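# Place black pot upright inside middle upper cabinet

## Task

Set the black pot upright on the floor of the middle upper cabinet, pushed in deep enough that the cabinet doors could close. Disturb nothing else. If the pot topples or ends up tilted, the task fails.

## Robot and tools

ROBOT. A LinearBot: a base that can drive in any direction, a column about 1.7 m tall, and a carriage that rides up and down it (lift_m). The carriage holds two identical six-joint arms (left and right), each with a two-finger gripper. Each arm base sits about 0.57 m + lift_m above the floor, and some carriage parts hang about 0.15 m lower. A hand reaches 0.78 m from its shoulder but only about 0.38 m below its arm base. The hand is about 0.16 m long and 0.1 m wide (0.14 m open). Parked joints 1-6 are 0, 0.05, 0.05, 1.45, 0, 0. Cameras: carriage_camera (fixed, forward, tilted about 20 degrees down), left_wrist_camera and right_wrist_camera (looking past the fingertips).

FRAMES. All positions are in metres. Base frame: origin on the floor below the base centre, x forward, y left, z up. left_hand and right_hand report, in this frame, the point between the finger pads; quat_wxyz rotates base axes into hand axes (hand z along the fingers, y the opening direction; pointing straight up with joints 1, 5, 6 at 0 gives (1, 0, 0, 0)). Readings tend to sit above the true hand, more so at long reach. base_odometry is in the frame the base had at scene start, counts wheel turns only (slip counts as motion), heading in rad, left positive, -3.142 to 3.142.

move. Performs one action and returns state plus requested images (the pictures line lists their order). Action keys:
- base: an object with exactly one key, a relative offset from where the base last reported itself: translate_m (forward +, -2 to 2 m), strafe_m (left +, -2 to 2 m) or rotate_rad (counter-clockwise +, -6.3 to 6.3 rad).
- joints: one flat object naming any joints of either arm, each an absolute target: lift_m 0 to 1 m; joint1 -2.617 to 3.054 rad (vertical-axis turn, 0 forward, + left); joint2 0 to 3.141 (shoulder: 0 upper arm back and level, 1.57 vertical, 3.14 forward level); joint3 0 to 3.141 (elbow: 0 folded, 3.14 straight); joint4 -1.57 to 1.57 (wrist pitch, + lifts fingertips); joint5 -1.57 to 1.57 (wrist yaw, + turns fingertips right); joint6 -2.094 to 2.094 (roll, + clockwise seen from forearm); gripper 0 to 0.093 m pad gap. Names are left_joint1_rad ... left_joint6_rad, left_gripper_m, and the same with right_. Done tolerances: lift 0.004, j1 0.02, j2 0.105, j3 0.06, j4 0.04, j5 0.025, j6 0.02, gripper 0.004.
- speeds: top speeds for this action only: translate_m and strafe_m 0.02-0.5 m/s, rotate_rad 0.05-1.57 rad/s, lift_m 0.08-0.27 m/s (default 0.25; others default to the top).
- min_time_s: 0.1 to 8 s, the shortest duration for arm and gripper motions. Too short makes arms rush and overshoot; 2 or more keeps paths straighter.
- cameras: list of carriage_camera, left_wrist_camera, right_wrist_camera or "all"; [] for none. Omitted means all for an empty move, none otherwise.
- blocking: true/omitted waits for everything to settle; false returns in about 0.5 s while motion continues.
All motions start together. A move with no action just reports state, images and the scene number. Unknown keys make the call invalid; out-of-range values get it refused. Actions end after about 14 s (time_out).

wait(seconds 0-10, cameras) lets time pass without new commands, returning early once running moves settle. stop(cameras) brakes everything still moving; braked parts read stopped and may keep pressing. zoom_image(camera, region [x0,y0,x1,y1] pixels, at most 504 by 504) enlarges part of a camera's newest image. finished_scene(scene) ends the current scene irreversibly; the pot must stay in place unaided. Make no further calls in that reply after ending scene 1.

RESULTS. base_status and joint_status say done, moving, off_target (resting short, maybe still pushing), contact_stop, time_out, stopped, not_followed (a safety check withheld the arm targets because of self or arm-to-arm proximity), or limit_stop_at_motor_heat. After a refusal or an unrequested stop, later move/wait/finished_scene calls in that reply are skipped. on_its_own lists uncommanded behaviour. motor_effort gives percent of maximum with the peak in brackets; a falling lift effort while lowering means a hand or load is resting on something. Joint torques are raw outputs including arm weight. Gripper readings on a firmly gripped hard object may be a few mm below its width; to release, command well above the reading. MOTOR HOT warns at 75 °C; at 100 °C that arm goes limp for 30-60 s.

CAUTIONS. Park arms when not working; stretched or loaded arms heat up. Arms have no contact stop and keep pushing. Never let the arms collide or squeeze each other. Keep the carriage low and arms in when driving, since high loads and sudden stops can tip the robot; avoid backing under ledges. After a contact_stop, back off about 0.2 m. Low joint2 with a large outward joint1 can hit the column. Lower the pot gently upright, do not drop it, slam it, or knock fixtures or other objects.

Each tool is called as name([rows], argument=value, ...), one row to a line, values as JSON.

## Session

move()

zoom_image(camera="carriage_camera", region=[180, 150, 480, 300])

Scene clock: 0.00 s.
Joint torques (N m): no reading
base_odometry: x=+0.000 y=+0.000 heading=+0.000
base_status: not commanded
joint_positions: lift_m=+0.300 left_joint1_rad=-0.007 left_joint2_rad=+0.045 left_joint3_rad=+0.027 left_joint4_rad=+1.460 left_joint5_rad=-0.018 left_joint6_rad=+0.017 left_gripper_m=+0.09396 right_joint1_rad=-0.002 right_joint2_rad=+0.059 right_joint3_rad=+0.042 right_joint4_rad=+1.500 right_joint5_rad=+0.048 right_joint6_rad=-0.029 right_gripper_m=+0.09396
joint_status: not commanded
motor_effort: lift_m=+23 drive_wheels=-2
left_hand: x=+0.2566 y=+0.3063 z=+1.3012 quat_wxyz=(+0.998, -0.008, +0.064, +0.006) (m; base frame)
right_hand: x=+0.2468 y=-0.3119 z=+1.3058 quat_wxyz=(+0.999, +0.023, +0.044, -0.017) (m; base frame)
pictures: carriage_camera, left_wrist_camera, right_wrist_camera

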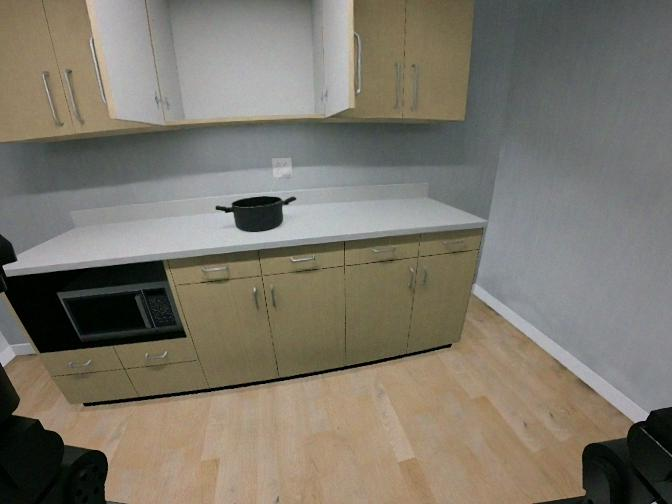

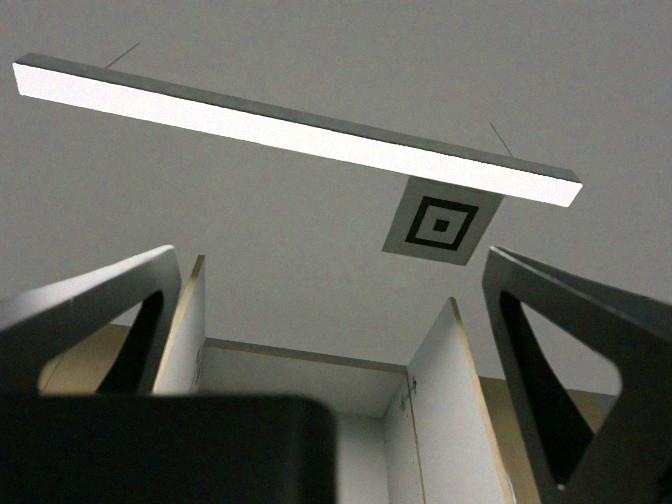

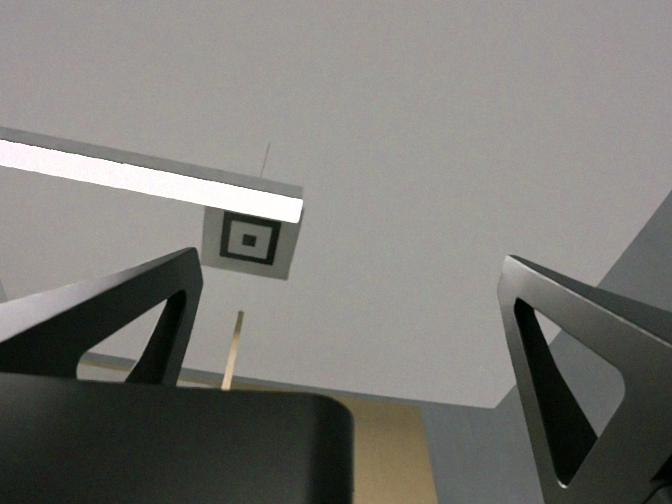

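Scaled by 1.680 from the camera's 672x504 image, which has a finer 960x720 frame.

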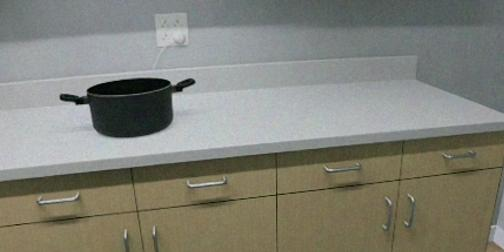

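zoom_image(camera="carriage_camera", region=[90, 40, 390, 160])

move(base={"rotate_rad": 0.27}, joints={"lift_m": 0.6}, cameras=["carriage_camera"])

zoom_image(camera="carriage_camera", region=[200, 120, 480, 340])

Scaled by 1.680 from the camera's 672x504 image, which has a finer 960x720 frame.

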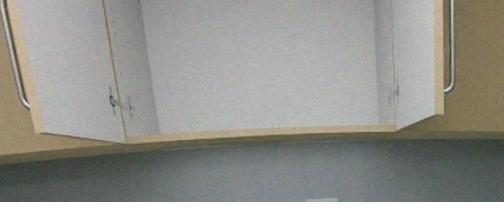

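Scene clock: 6.83 s.
Joint torques (N m): left_arm=[-0.1 4.59 5.61 -0.14 0.05 0.05] | right_arm=[-0.14 4.51 5.11 -0.33 -0.06 -0.02]
move: done
base_odometry: x=+0.000 y=+0.000 heading=+0.270
base_status: done
joint_positions: lift_m=+0.600 left_joint1_rad=-0.007 left_joint2_rad=+0.045 left_joint3_rad=+0.027 left_joint4_rad=+1.460 left_joint5_rad=-0.018 left_joint6_rad=+0.017 left_gripper_m=+0.09396 right_joint1_rad=-0.002 right_joint2_rad=+0.059 right_joint3_rad=+0.042 right_joint4_rad=+1.501 right_joint5_rad=+0.048 right_joint6_rad=-0.029 right_gripper_m=+0.09396
joint_status: all done
motor_effort: lift_m=+23(28) drive_wheels=+3(10)
left_hand: x=+0.2566 y=+0.3063 z=+1.6011 quat_wxyz=(+0.998, -0.008, +0.064, +0.006) (m; base frame)
right_hand: x=+0.2467 y=-0.3119 z=+1.6058 quat_wxyz=(+0.999, +0.023, +0.044, -0.017) (m; base frame)
pictures: carriage_camera

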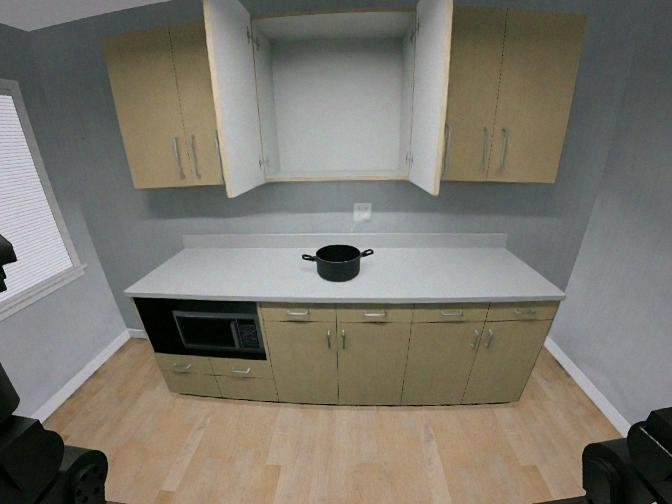

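Scaled by 1.800 from the camera's 672x504 image, which has a finer 960x720 frame.

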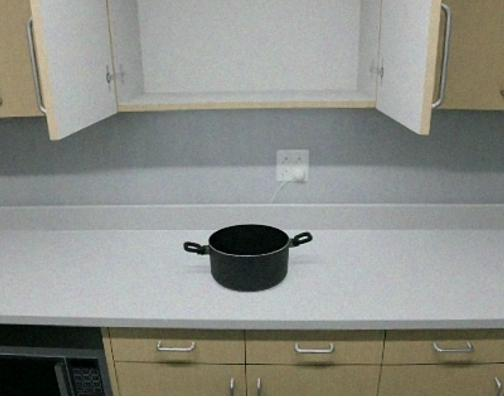

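move(base={"translate_m": 0.45}, joints={"lift_m": 0.36, "left_joint1_rad": -0.248, "left_joint2_rad": 2.33, "left_joint3_rad": 1.19, "left_joint4_rad": 1.185, "left_joint5_rad": 0, "left_joint6_rad": -1.57, "right_joint1_rad": 0.217, "right_joint2_rad": 2.565, "right_joint3_rad": 1.672, "right_joint4_rad": 0.92, "right_joint5_rad": 0, "right_joint6_rad": 1.57}, speeds={"translate_m": 0.25}, cameras=["all"])

zoom_image(camera="carriage_camera", region=[240, 190, 440, 340])

Scene clock: 16.33 s.
Joint torques (N m): left_arm=[-0.55 -14.42 7.09 2.43 0.13 -0.03] | right_arm=[0.09 -16.12 7.76 2.24 -0.16 0.07]
move: done
base_odometry: x=+0.433 y=+0.121 heading=+0.271
base_status: done
joint_positions: lift_m=+0.360 left_joint1_rad=-0.244 left_joint2_rad=+2.331 left_joint3_rad=+1.169 left_joint4_rad=+1.176 left_joint5_rad=-0.011 left_joint6_rad=-1.558 left_gripper_m=+0.09398 right_joint1_rad=+0.214 right_joint2_rad=+2.575 right_joint3_rad=+1.644 right_joint4_rad=+0.905 right_joint5_rad=+0.014 right_joint6_rad=+1.556 right_gripper_m=+0.09397
joint_status: all done
motor_effort: lift_m=+21(21) drive_wheels=-7(12)
left_hand: x=+0.8076 y=+0.1597 z=+1.0418 quat_wxyz=(+0.445, -0.432, +0.554, -0.556) (m; base frame)
right_hand: x=+0.8925 y=-0.1600 z=+1.0224 quat_wxyz=(+0.445, +0.449, +0.558, +0.537) (m; base frame)
pictures: carriage_camera, left_wrist_camera, right_wrist_camera

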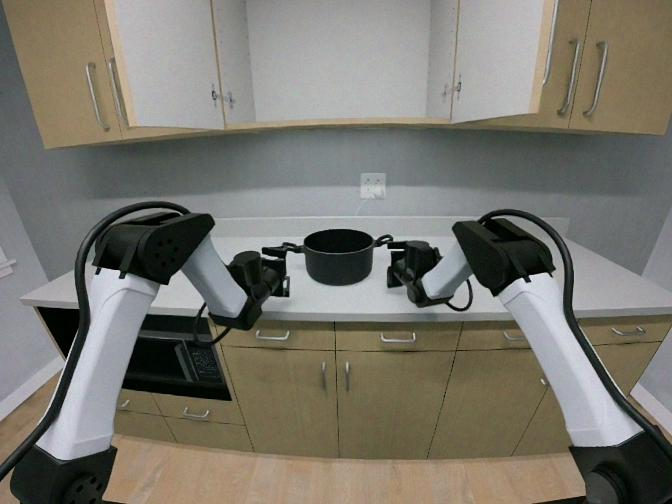

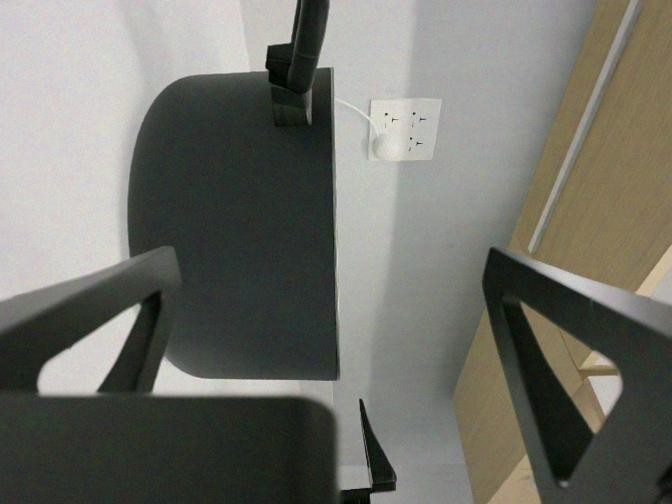

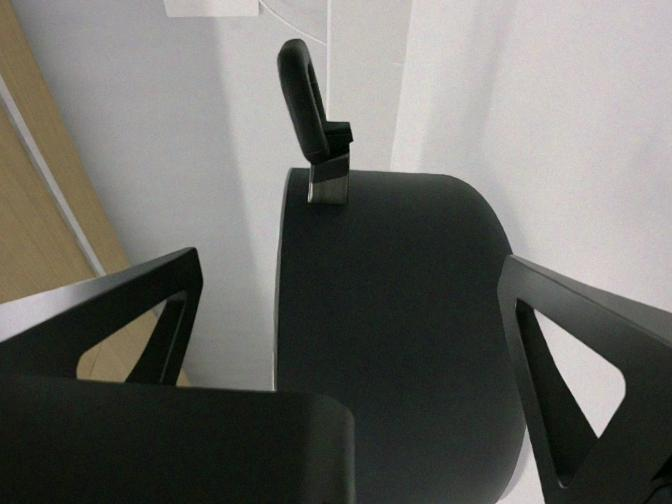

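Scaled by 2.520 from the camera's 672x504 image, which has a finer 960x720 frame.

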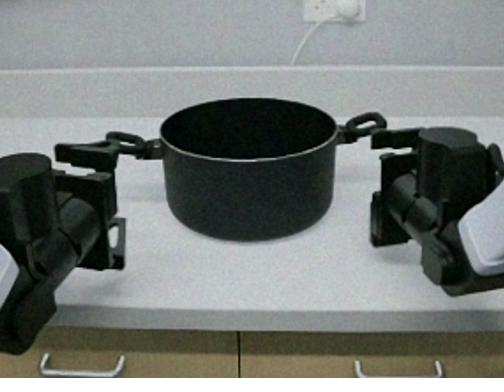

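move(base={"translate_m": 0.09}, joints={"left_joint2_rad": 2.35, "left_joint4_rad": 1.193, "right_joint2_rad": 2.552, "right_joint4_rad": 0.938}, speeds={"translate_m": 0.12}, cameras=["all"])

zoom_image(camera="carriage_camera", region=[240, 190, 440, 340])

Scene clock: 19.43 s.
Joint torques (N m): left_arm=[-0.44 -13.64 6.99 2.53 0.13 -0.02] | right_arm=[0.06 -17.47 7.77 2.22 -0.15 0.06]
move: done
base_odometry: x=+0.520 y=+0.145 heading=+0.272
base_status: done
joint_positions: lift_m=+0.360 left_joint1_rad=-0.244 left_joint2_rad=+2.342 left_joint3_rad=+1.169 left_joint4_rad=+1.176 left_joint5_rad=-0.011 left_joint6_rad=-1.558 left_gripper_m=+0.09398 right_joint1_rad=+0.215 right_joint2_rad=+2.575 right_joint3_rad=+1.644 right_joint4_rad=+0.919 right_joint5_rad=+0.013 right_joint6_rad=+1.556 right_gripper_m=+0.09397
joint_status: all done
motor_effort: lift_m=+21(21) drive_wheels=-7(11)
left_hand: x=+0.8075 y=+0.1598 z=+1.0353 quat_wxyz=(+0.443, -0.434, +0.557, -0.553) (m; base frame)
right_hand: x=+0.8925 y=-0.1596 z=+1.0258 quat_wxyz=(+0.448, +0.446, +0.555, +0.541) (m; base frame)
pictures: carriage_camera, left_wrist_camera, right_wrist_camera

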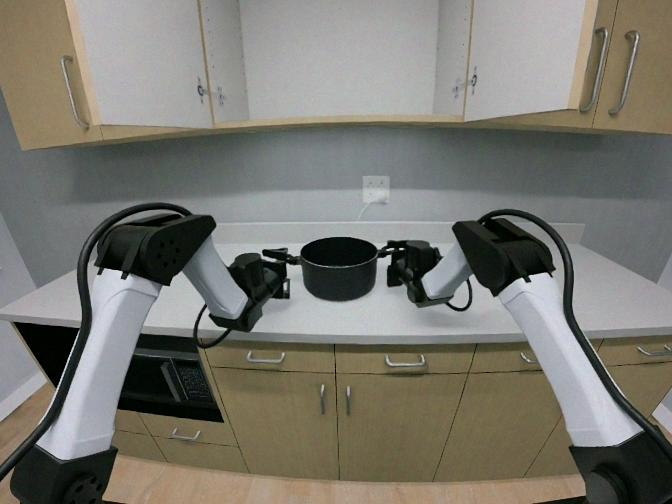

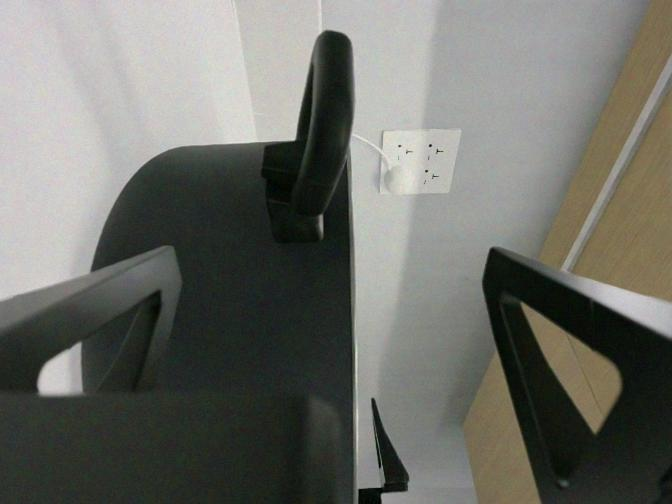

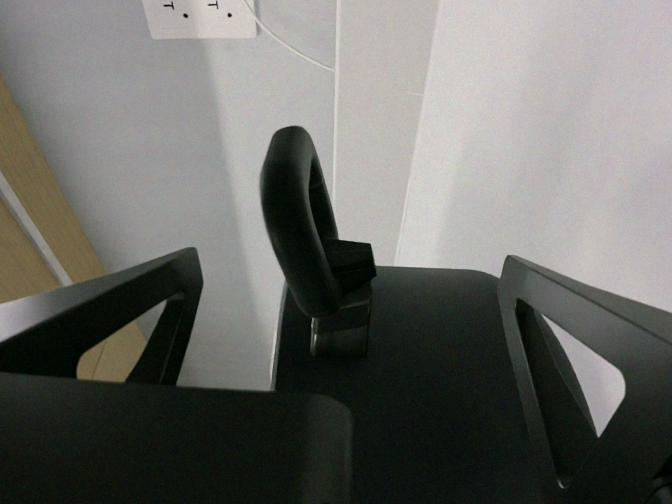

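Scaled by 2.520 from the camera's 672x504 image, which has a finer 960x720 frame.

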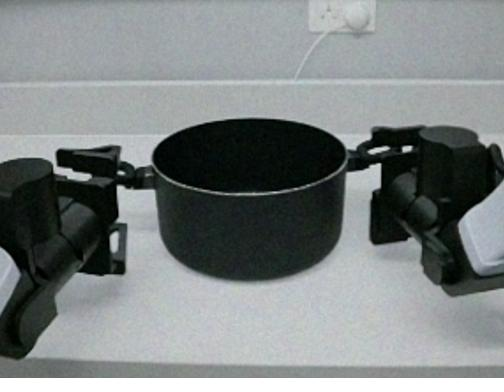

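move(base={"translate_m": 0.045}, joints={"lift_m": 0.372, "left_joint1_rad": -0.238, "left_joint2_rad": 2.43, "left_joint3_rad": 1.295, "left_joint4_rad": 1.175}, speeds={"translate_m": 0.1}, cameras=["all"])

zoom_image(camera="carriage_camera", region=[240, 190, 440, 340])

Scene clock: 22.93 s.
Joint torques (N m): left_arm=[0.36 -14.56 7.27 2.37 0.14 -0.02] | right_arm=[0.05 -17.4 7.23 2.21 -0.16 0.06]
move: done
base_odometry: x=+0.563 y=+0.157 heading=+0.273
base_status: done
joint_positions: lift_m=+0.372 left_joint1_rad=-0.242 left_joint2_rad=+2.424 left_joint3_rad=+1.272 left_joint4_rad=+1.174 left_joint5_rad=-0.010 left_joint6_rad=-1.559 left_gripper_m=+0.09398 right_joint1_rad=+0.215 right_joint2_rad=+2.574 right_joint3_rad=+1.651 right_joint4_rad=+0.925 right_joint5_rad=+0.012 right_joint6_rad=+1.557 right_gripper_m=+0.09397
joint_status: all done
motor_effort: lift_m=+23(28) drive_wheels=-7(12)
left_hand: x=+0.8262 y=+0.1562 z=+1.0389 quat_wxyz=(+0.447, -0.431, +0.551, -0.558) (m; base frame)
right_hand: x=+0.8936 y=-0.1590 z=+1.0429 quat_wxyz=(+0.451, +0.443, +0.550, +0.546) (m; base frame)
pictures: carriage_camera, left_wrist_camera, right_wrist_camera

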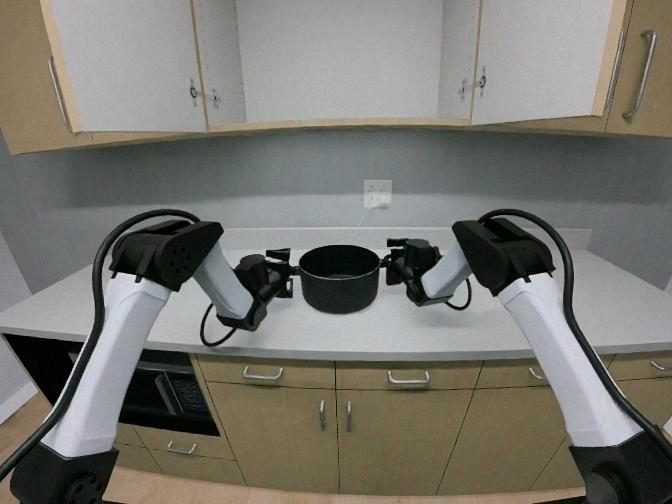

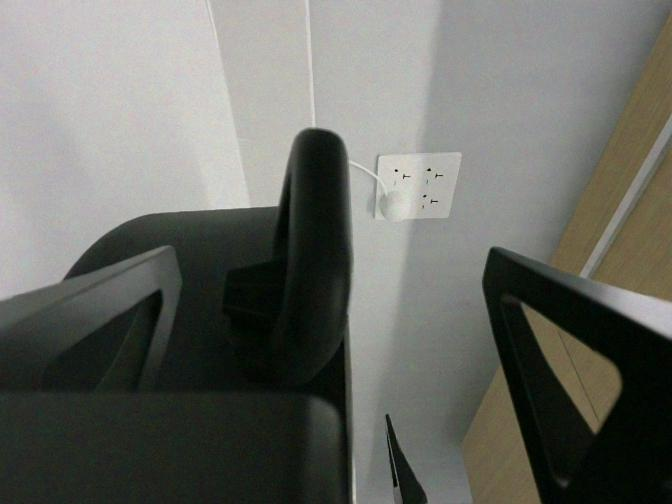

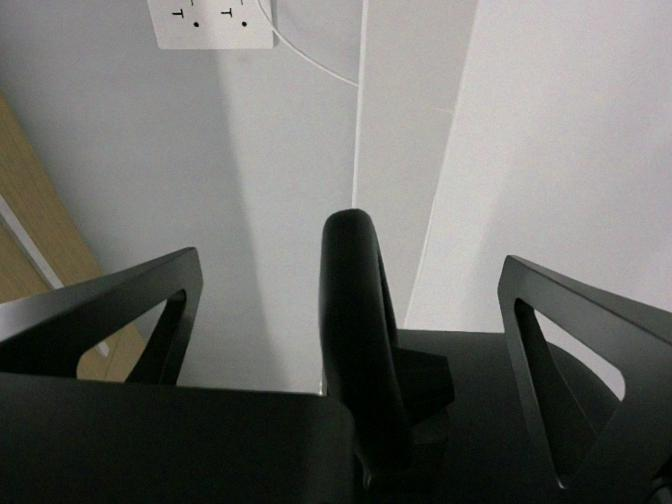

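Scaled by 2.520 from the camera's 672x504 image, which has a finer 960x720 frame.

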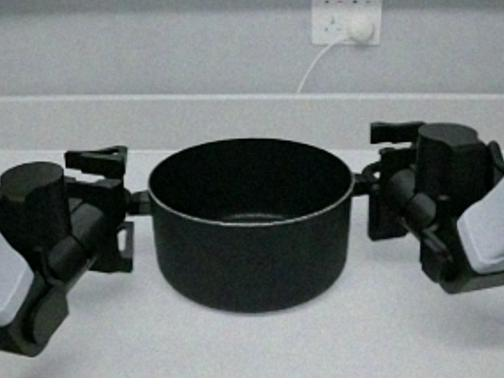

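move(joints={"left_joint1_rad": -0.231, "left_joint2_rad": 2.478, "left_joint3_rad": 1.42, "left_joint4_rad": 1.075}, min_time_s=0.8, cameras=["left_wrist_camera"])

Scene clock: 24.97 s.
Joint torques (N m): left_arm=[0.51 -14.78 7.87 2.28 0.14 -0.01] | right_arm=[0.05 -17.43 7.1 2.16 -0.13 0.06]
move: done
base_odometry: x=+0.563 y=+0.157 heading=+0.273
base_status: not commanded
joint_positions: lift_m=+0.372 left_joint1_rad=-0.237 left_joint2_rad=+2.468 left_joint3_rad=+1.395 left_joint4_rad=+1.082 left_joint5_rad=-0.010 left_joint6_rad=-1.559 left_gripper_m=+0.09398 right_joint1_rad=+0.215 right_joint2_rad=+2.574 right_joint3_rad=+1.651 right_joint4_rad=+0.925 right_joint5_rad=+0.012 right_joint6_rad=+1.557 right_gripper_m=+0.09397
joint_status: all done
motor_effort: lift_m=+23(23) drive_wheels=-7(8)
left_hand: x=+0.8491 y=+0.1538 z=+1.0396 quat_wxyz=(+0.445, -0.435, +0.554, -0.553) (m; base frame)
right_hand: x=+0.8936 y=-0.1590 z=+1.0429 quat_wxyz=(+0.451, +0.443, +0.550, +0.546) (m; base frame)
pictures: left_wrist_camera

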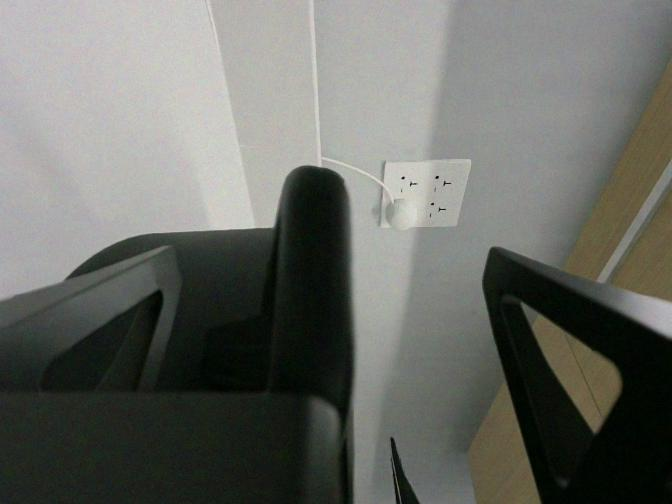

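move(joints={"left_gripper_m": 0.005, "right_gripper_m": 0.005}, min_time_s=1.2, cameras=["all"])

Scene clock: 26.97 s.
Joint torques (N m): left_arm=[0.38 -15.83 7.72 2.84 0.05 -0.93] | right_arm=[-0.02 -17.52 7.21 2.39 -0.08 0.84]
move: off_target
base_odometry: x=+0.563 y=+0.157 heading=+0.273
base_status: not commanded
joint_positions: lift_m=+0.372 left_joint1_rad=-0.236 left_joint2_rad=+2.479 left_joint3_rad=+1.395 left_joint4_rad=+1.033 left_joint5_rad=-0.003 left_joint6_rad=-1.476 left_gripper_m=+0.02094 right_joint1_rad=+0.215 right_joint2_rad=+2.574 right_joint3_rad=+1.651 right_joint4_rad=+0.908 right_joint5_rad=+0.007 right_joint6_rad=+1.489 right_gripper_m=+0.02838
joint_status: left_gripper_m off_target (ended at +0.02097, target +0.00500); right_gripper_m off_target (ended at +0.02840, target +0.00500)
motor_effort: lift_m=+23(23) drive_wheels=+2(7)
left_hand: x=+0.8486 y=+0.1537 z=+1.0214 quat_wxyz=(+0.453, -0.422, +0.589, -0.520) (m; base frame)
right_hand: x=+0.8934 y=-0.1581 z=+1.0387 quat_wxyz=(+0.464, +0.426, +0.571, +0.527) (m; base frame)
pictures: carriage_camera, left_wrist_camera, right_wrist_camera

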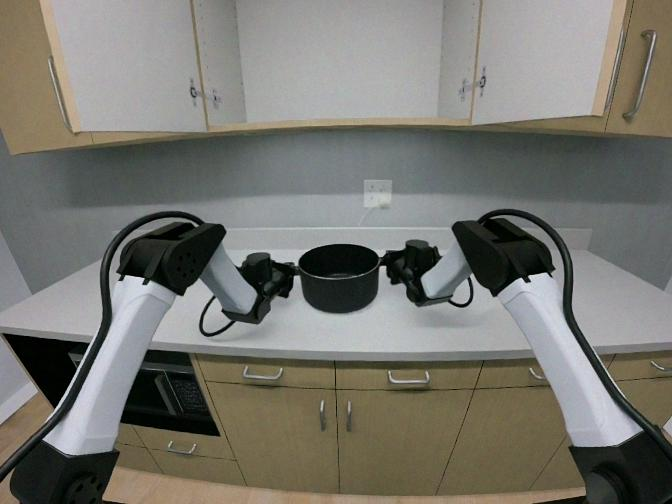

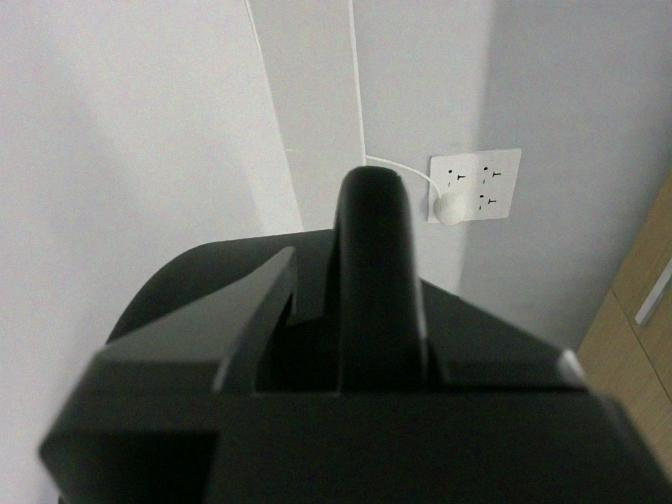

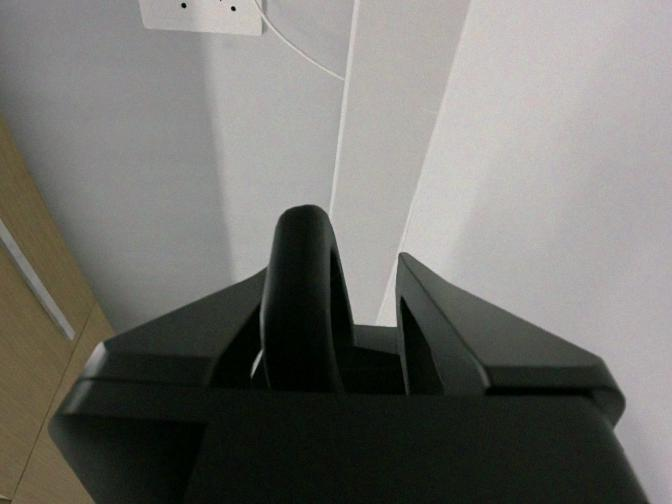

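move(joints={"lift_m": 0.5, "left_joint4_rad": 1.215, "right_joint4_rad": 1.21}, speeds={"lift_m": 0.1}, min_time_s=1.2, cameras=["all"])

zoom_image(camera="carriage_camera", region=[240, 190, 440, 340])

Scene clock: 30.30 s.
Joint torques (N m): left_arm=[0.36 -19.79 7.53 4.05 0.03 -0.86] | right_arm=[0.2 -20.97 7.73 4.55 0.01 1.09]
move: off_target
base_odometry: x=+0.563 y=+0.157 heading=+0.273
base_status: not commanded
joint_positions: lift_m=+0.500 left_joint1_rad=-0.235 left_joint2_rad=+2.518 left_joint3_rad=+1.395 left_joint4_rad=+1.066 left_joint5_rad=+0.000 left_joint6_rad=-1.483 left_gripper_m=+0.02030 right_joint1_rad=+0.215 right_joint2_rad=+2.609 right_joint3_rad=+1.641 right_joint4_rad=+0.981 right_joint5_rad=-0.004 right_joint6_rad=+1.461 right_gripper_m=+0.02766
joint_status: left_joint4_rad off_target (ended at +1.065, target +1.215); right_joint4_rad off_target (ended at +0.981, target +1.210); the others done
motor_effort: lift_m=+25(28) drive_wheels=+3(8)
left_hand: x=+0.8473 y=+0.1540 z=+1.1329 quat_wxyz=(+0.449, -0.425, +0.590, -0.520) (m; base frame)
right_hand: x=+0.8906 y=-0.1568 z=+1.1569 quat_wxyz=(+0.475, +0.409, +0.571, +0.530) (m; base frame)
pictures: carriage_camera, left_wrist_camera, right_wrist_camera

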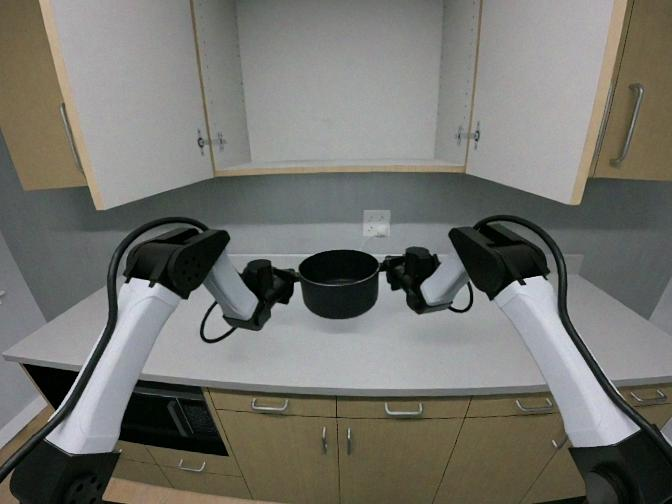

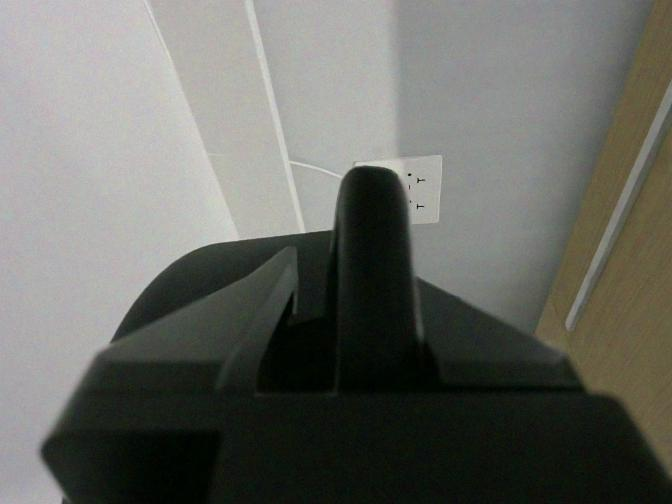

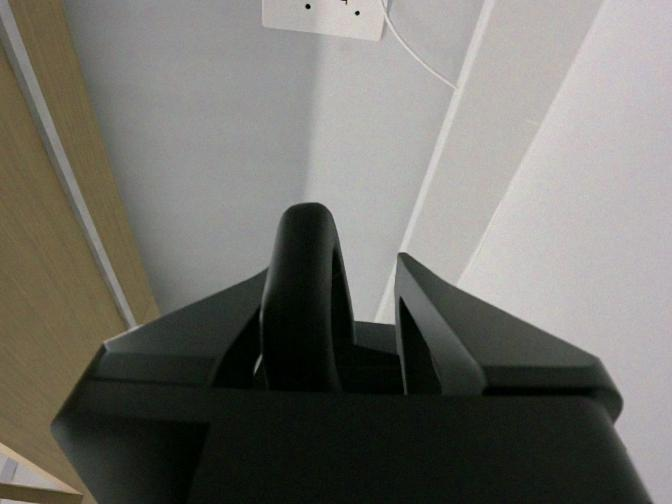

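Scaled by 2.520 from the camera's 672x504 image, which has a finer 960x720 frame.

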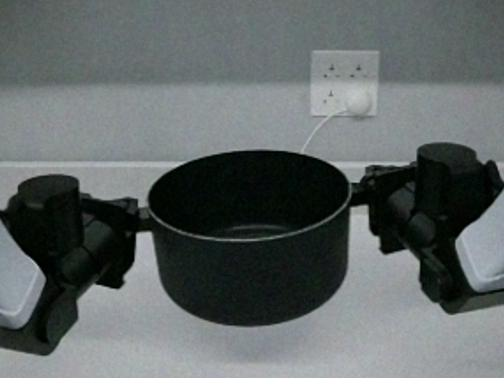

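move(base={"translate_m": -0.15}, joints={"lift_m": 0.94}, speeds={"translate_m": 0.2, "lift_m": 0.17}, cameras=["carriage_camera"])

zoom_image(camera="carriage_camera", region=[200, 200, 480, 380])

Scene clock: 34.70 s.
Joint torques (N m): left_arm=[0.18 -21.08 7.43 4.04 0.01 -0.89] | right_arm=[0.02 -22.31 8.17 4.46 0.05 1.18]
move: done
base_odometry: x=+0.419 y=+0.117 heading=+0.273
base_status: done
joint_positions: lift_m=+0.940 left_joint1_rad=-0.234 left_joint2_rad=+2.529 left_joint3_rad=+1.395 left_joint4_rad=+1.066 left_joint5_rad=+0.002 left_joint6_rad=-1.480 left_gripper_m=+0.02027 right_joint1_rad=+0.215 right_joint2_rad=+2.622 right_joint3_rad=+1.636 right_joint4_rad=+0.990 right_joint5_rad=-0.006 right_joint6_rad=+1.457 right_gripper_m=+0.02732
joint_status: all done
motor_effort: lift_m=+24(29) drive_wheels=+2(12)
left_hand: x=+0.8466 y=+0.1543 z=+1.5659 quat_wxyz=(+0.446, -0.426, +0.594, -0.517) (m; base frame)
right_hand: x=+0.8892 y=-0.1566 z=+1.5884 quat_wxyz=(+0.473, +0.409, +0.575, +0.527) (m; base frame)
pictures: carriage_camera

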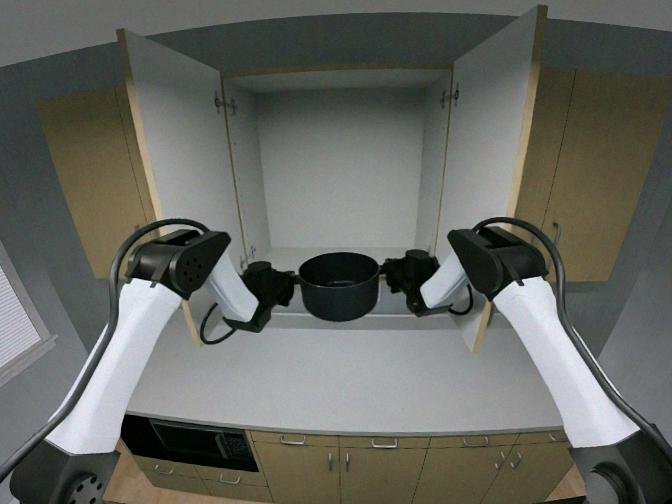

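Scaled by 1.800 from the camera's 672x504 image, which has a finer 960x720 frame.

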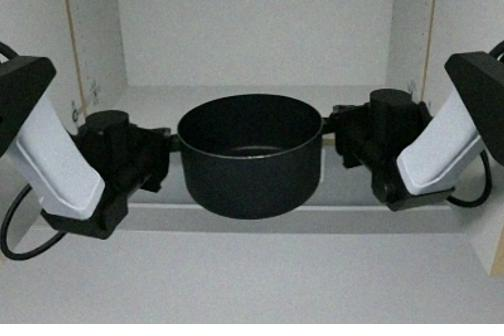

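move(base={"translate_m": 0.355}, joints={"lift_m": 0.965}, speeds={"translate_m": 0.15, "lift_m": 0.1}, cameras=["carriage_camera"])

zoom_image(camera="carriage_camera", region=[200, 200, 480, 380])

Scene clock: 38.87 s.
Joint torques (N m): left_arm=[0.27 -21.08 7.69 4.09 0 -0.89] | right_arm=[0.02 -22.3 8.29 4.45 0.07 1.18]
move: done
base_odometry: x=+0.761 y=+0.213 heading=+0.274
base_status: done
joint_positions: lift_m=+0.965 left_joint1_rad=-0.234 left_joint2_rad=+2.529 left_joint3_rad=+1.393 left_joint4_rad=+1.063 left_joint5_rad=+0.002 left_joint6_rad=-1.481 left_gripper_m=+0.02026 right_joint1_rad=+0.215 right_joint2_rad=+2.623 right_joint3_rad=+1.634 right_joint4_rad=+0.988 right_joint5_rad=-0.007 right_joint6_rad=+1.457 right_gripper_m=+0.02723
joint_status: all done
motor_effort: lift_m=+25(29) drive_wheels=-7(12)
left_hand: x=+0.8461 y=+0.1545 z=+1.5890 quat_wxyz=(+0.445, -0.427, +0.595, -0.515) (m; base frame)
right_hand: x=+0.8887 y=-0.1567 z=+1.6112 quat_wxyz=(+0.472, +0.410, +0.577, +0.526) (m; base frame)
pictures: carriage_camera

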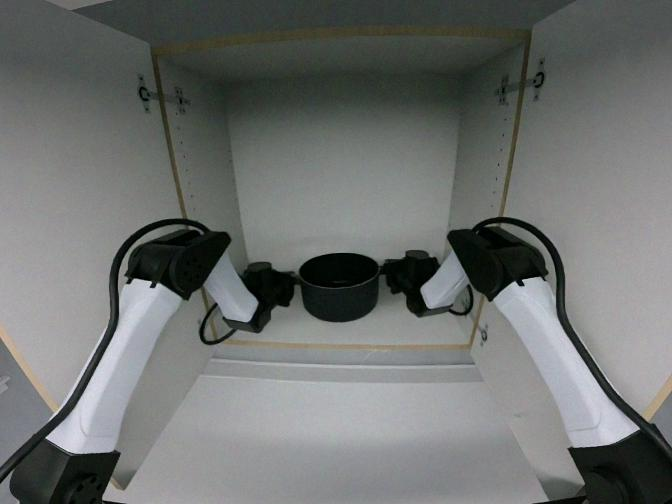

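Scaled by 1.800 from the camera's 672x504 image, which has a finer 960x720 frame.

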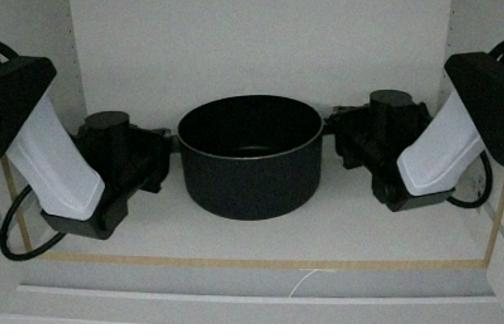

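move(base={"translate_m": 0.012}, joints={"lift_m": 0.895}, speeds={"translate_m": 0.05, "lift_m": 0.1}, cameras=["carriage_camera"])

zoom_image(camera="carriage_camera", region=[200, 200, 480, 380])

Scene clock: 40.97 s.
Joint torques (N m): left_arm=[0.25 -20.64 7.72 3.4 0.02 -1.17] | right_arm=[0.01 -22.35 8.21 3.7 0.15 1.24]
move: done
base_odometry: x=+0.772 y=+0.217 heading=+0.275
base_status: done
joint_positions: lift_m=+0.895 left_joint1_rad=-0.234 left_joint2_rad=+2.526 left_joint3_rad=+1.393 left_joint4_rad=+1.124 left_joint5_rad=+0.003 left_joint6_rad=-1.456 left_gripper_m=+0.02026 right_joint1_rad=+0.215 right_joint2_rad=+2.623 right_joint3_rad=+1.634 right_joint4_rad=+1.059 right_joint5_rad=-0.016 right_joint6_rad=+1.447 right_gripper_m=+0.02721
joint_status: all done
on_its_own: left_joint4_rad moved +0.061 toward your old target +1.215; right_joint4_rad moved +0.071 toward your old target +1.210
motor_effort: lift_m=+21(21) drive_wheels=+2(12)
left_hand: x=+0.8469 y=+0.1541 z=+1.5371 quat_wxyz=(+0.467, -0.406, +0.582, -0.527) (m; base frame)
right_hand: x=+0.8878 y=-0.1552 z=+1.5594 quat_wxyz=(+0.489, +0.389, +0.560, +0.544) (m; base frame)
pictures: carriage_camera

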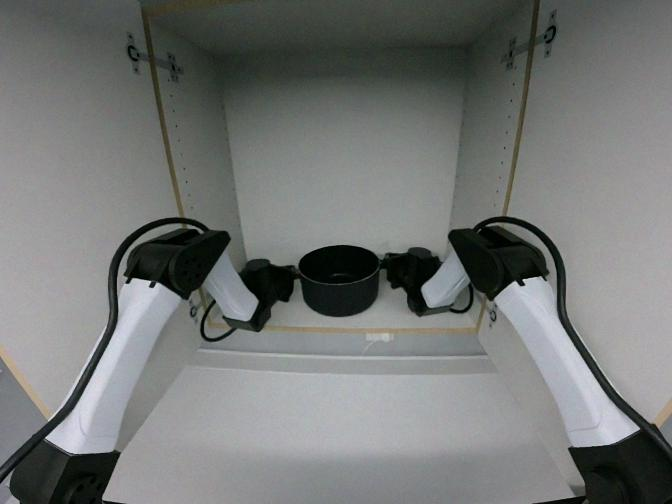

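Scaled by 1.800 from the camera's 672x504 image, which has a finer 960x720 frame.

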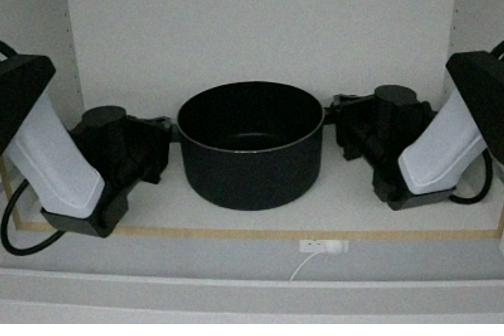

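move(joints={"lift_m": 0.88, "left_joint1_rad": -0.234, "left_joint2_rad": 2.522, "left_joint3_rad": 1.413, "left_joint4_rad": 1.09, "left_joint5_rad": 0.003, "left_joint6_rad": -1.47, "right_joint1_rad": 0.215, "right_joint2_rad": 2.615, "right_joint3_rad": 1.655, "right_joint4_rad": 0.985, "right_joint5_rad": -0.01, "right_joint6_rad": 1.46}, min_time_s=0.8, speeds={"lift_m": 0.08}, cameras=["carriage_camera"])

zoom_image(camera="carriage_camera", region=[200, 200, 480, 380])

Scene clock: 43.60 s.
Joint torques (N m): left_arm=[-0.36 -14.69 5.83 2.19 -0.05 -0.73] | right_arm=[0.12 -14.68 6.09 1.58 0.11 0.74]
move: off_target
base_odometry: x=+0.772 y=+0.216 heading=+0.275
base_status: not commanded
joint_positions: lift_m=+0.880 left_joint1_rad=-0.231 left_joint2_rad=+2.510 left_joint3_rad=+1.408 left_joint4_rad=+1.106 left_joint5_rad=+0.012 left_joint6_rad=-1.395 left_gripper_m=+0.01965 right_joint1_rad=+0.212 right_joint2_rad=+2.610 right_joint3_rad=+1.646 right_joint4_rad=+1.027 right_joint5_rad=-0.020 right_joint6_rad=+1.387 right_gripper_m=+0.02500
joint_status: left_joint6_rad off_target (ended at -1.395, target -1.470); right_joint4_rad off_target (ended at +1.027, target +0.985); right_joint6_rad off_target (ended at +1.387, target +1.460); the others done
motor_effort: lift_m=+19(20) drive_wheels=+2(6)
left_hand: x=+0.8504 y=+0.1533 z=+1.5340 quat_wxyz=(+0.484, -0.384, +0.592, -0.518) (m; base frame)
right_hand: x=+0.8907 y=-0.1561 z=+1.5508 quat_wxyz=(+0.503, +0.373, +0.573, +0.528) (m; base frame)
pictures: carriage_camera

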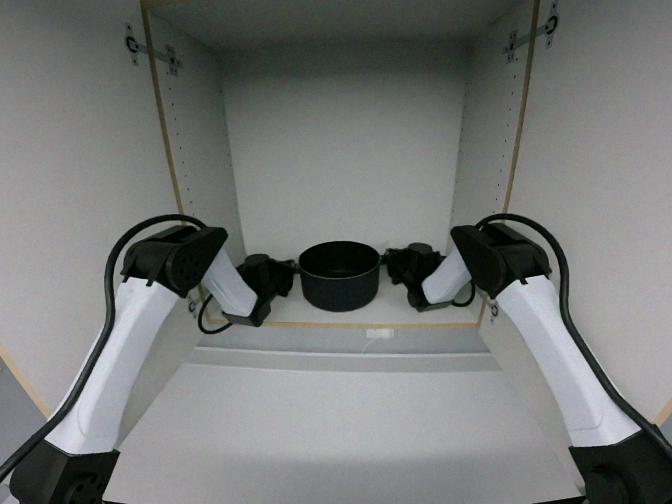

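Scaled by 1.800 from the camera's 672x504 image, which has a finer 960x720 frame.

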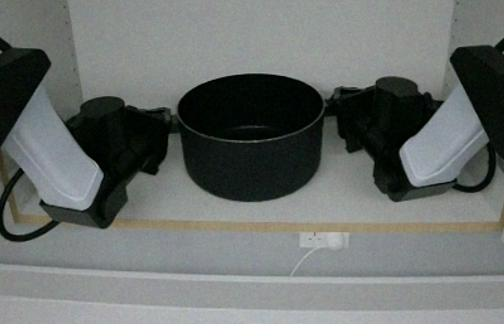

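move(joints={"left_gripper_m": 0.07, "right_gripper_m": 0.07}, min_time_s=1.5, cameras=["all"])

zoom_image(camera="carriage_camera", region=[200, 200, 480, 380])

Scene clock: 46.13 s.
Joint torques (N m): left_arm=[-0.25 -14.69 5.81 2.28 -0.05 -0.03] | right_arm=[0.13 -14.93 6.12 2.09 0.08 0.06]
move: done
base_odometry: x=+0.772 y=+0.216 heading=+0.275
base_status: not commanded
joint_positions: lift_m=+0.880 left_joint1_rad=-0.231 left_joint2_rad=+2.510 left_joint3_rad=+1.408 left_joint4_rad=+1.096 left_joint5_rad=+0.010 left_joint6_rad=-1.458 left_gripper_m=+0.06990 right_joint1_rad=+0.212 right_joint2_rad=+2.612 right_joint3_rad=+1.646 right_joint4_rad=+0.982 right_joint5_rad=-0.018 right_joint6_rad=+1.446 right_gripper_m=+0.06989
joint_status: all done
on_its_own: left_joint6_rad moved -0.063 to your old target -1.470; right_joint4_rad moved -0.044 to your old target +0.985; right_joint6_rad moved +0.059 to your old target +1.460
motor_effort: lift_m=+19(19) drive_wheels=+2(3)
left_hand: x=+0.8505 y=+0.1537 z=+1.5314 quat_wxyz=(+0.466, -0.405, +0.582, -0.530) (m; base frame)
right_hand: x=+0.8912 y=-0.1562 z=+1.5383 quat_wxyz=(+0.477, +0.400, +0.576, +0.530) (m; base frame)
pictures: carriage_camera, left_wrist_camera, right_wrist_camera

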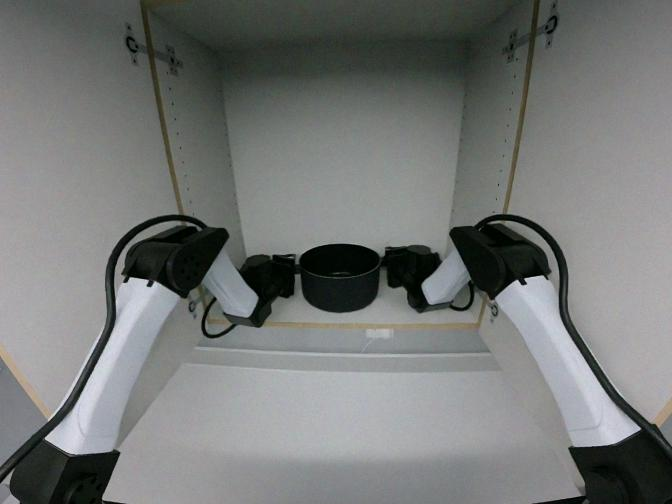

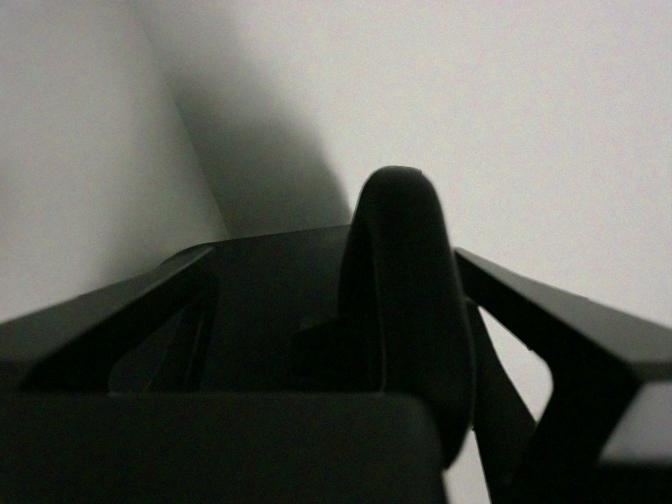

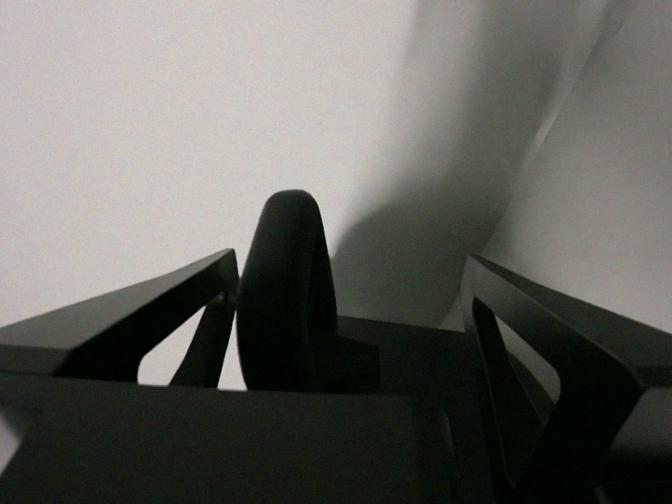

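Scaled by 1.800 from the camera's 672x504 image, which has a finer 960x720 frame.

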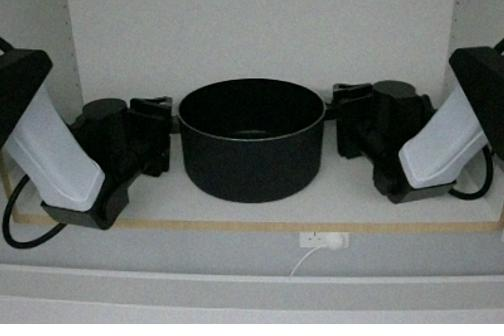

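move(joints={"left_gripper_m": 0.085, "right_gripper_m": 0.085, "lift_m": 0.897}, min_time_s=0.4)

move(base={"translate_m": -0.16}, speeds={"translate_m": 0.12}, cameras=["all"])

zoom_image(camera="carriage_camera", region=[200, 200, 480, 380])

Scene clock: 47.90 s.
Joint torques (N m): left_arm=[-0.29 -16.05 5.71 2.44 -0.05 -0.02] | right_arm=[0.1 -16.02 6.15 2.17 0.08 0.06]
move: done
base_odometry: x=+0.772 y=+0.217 heading=+0.275
base_status: not commanded
joint_positions: lift_m=+0.897 left_joint1_rad=-0.231 left_joint2_rad=+2.523 left_joint3_rad=+1.408 left_joint4_rad=+1.086 left_joint5_rad=+0.010 left_joint6_rad=-1.459 left_gripper_m=+0.08488 right_joint1_rad=+0.212 right_joint2_rad=+2.623 right_joint3_rad=+1.646 right_joint4_rad=+0.975 right_joint5_rad=-0.018 right_joint6_rad=+1.447 right_gripper_m=+0.08488
joint_status: all done
motor_effort: lift_m=+23(28) drive_wheels=-6(7)
left_hand: x=+0.8499 y=+0.1538 z=+1.5375 quat_wxyz=(+0.460, -0.410, +0.588, -0.524) (m; base frame)
right_hand: x=+0.8908 y=-0.1563 z=+1.5457 quat_wxyz=(+0.472, +0.404, +0.581, +0.525) (m; base frame)
pictures: none

Scene clock: 50.03 s.
Joint torques (N m): left_arm=[-0.25 -16.01 5.74 2.42 -0.03 -0.02] | right_arm=[0.12 -15.99 6.13 2.17 0.08 0.06]
move: done
base_odometry: x=+0.618 y=+0.173 heading=+0.275
base_status: done
joint_positions: lift_m=+0.897 left_joint1_rad=-0.232 left_joint2_rad=+2.523 left_joint3_rad=+1.408 left_joint4_rad=+1.086 left_joint5_rad=+0.009 left_joint6_rad=-1.459 left_gripper_m=+0.08488 right_joint1_rad=+0.212 right_joint2_rad=+2.623 right_joint3_rad=+1.646 right_joint4_rad=+0.974 right_joint5_rad=-0.018 right_joint6_rad=+1.447 right_gripper_m=+0.08488
joint_status: not commanded
motor_effort: lift_m=+23(23) drive_wheels=+2(13)
left_hand: x=+0.8499 y=+0.1537 z=+1.5375 quat_wxyz=(+0.460, -0.410, +0.588, -0.524) (m; base frame)
right_hand: x=+0.8908 y=-0.1563 z=+1.5454 quat_wxyz=(+0.472, +0.405, +0.581, +0.525) (m; base frame)
pictures: carriage_camera, left_wrist_camera, right_wrist_camera

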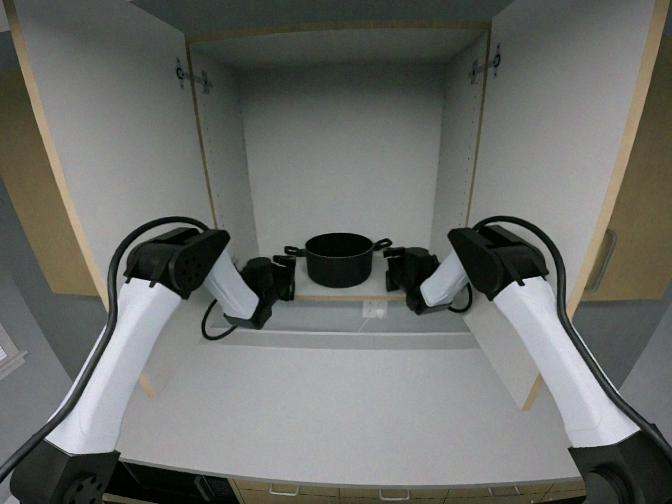

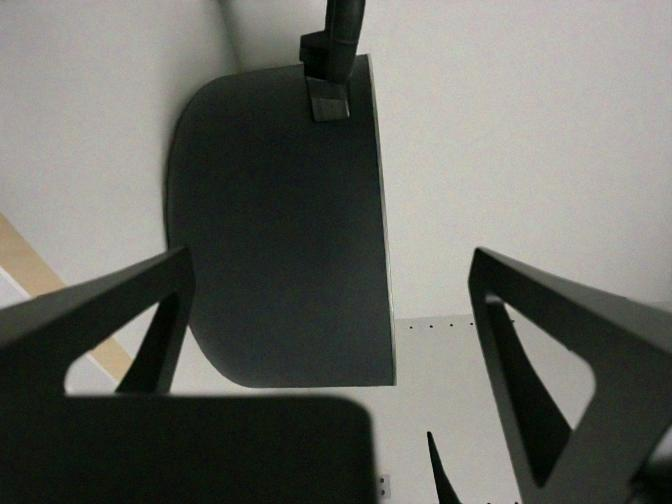

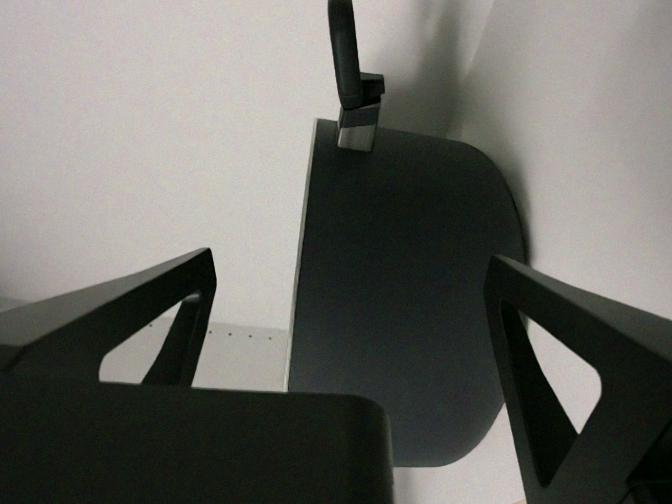

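Scaled by 1.800 from the camera's 672x504 image, which has a finer 960x720 frame.

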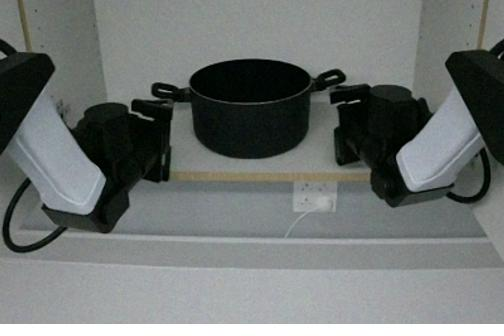

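finished_scene(scene=2)

The scene is finished: the task was done.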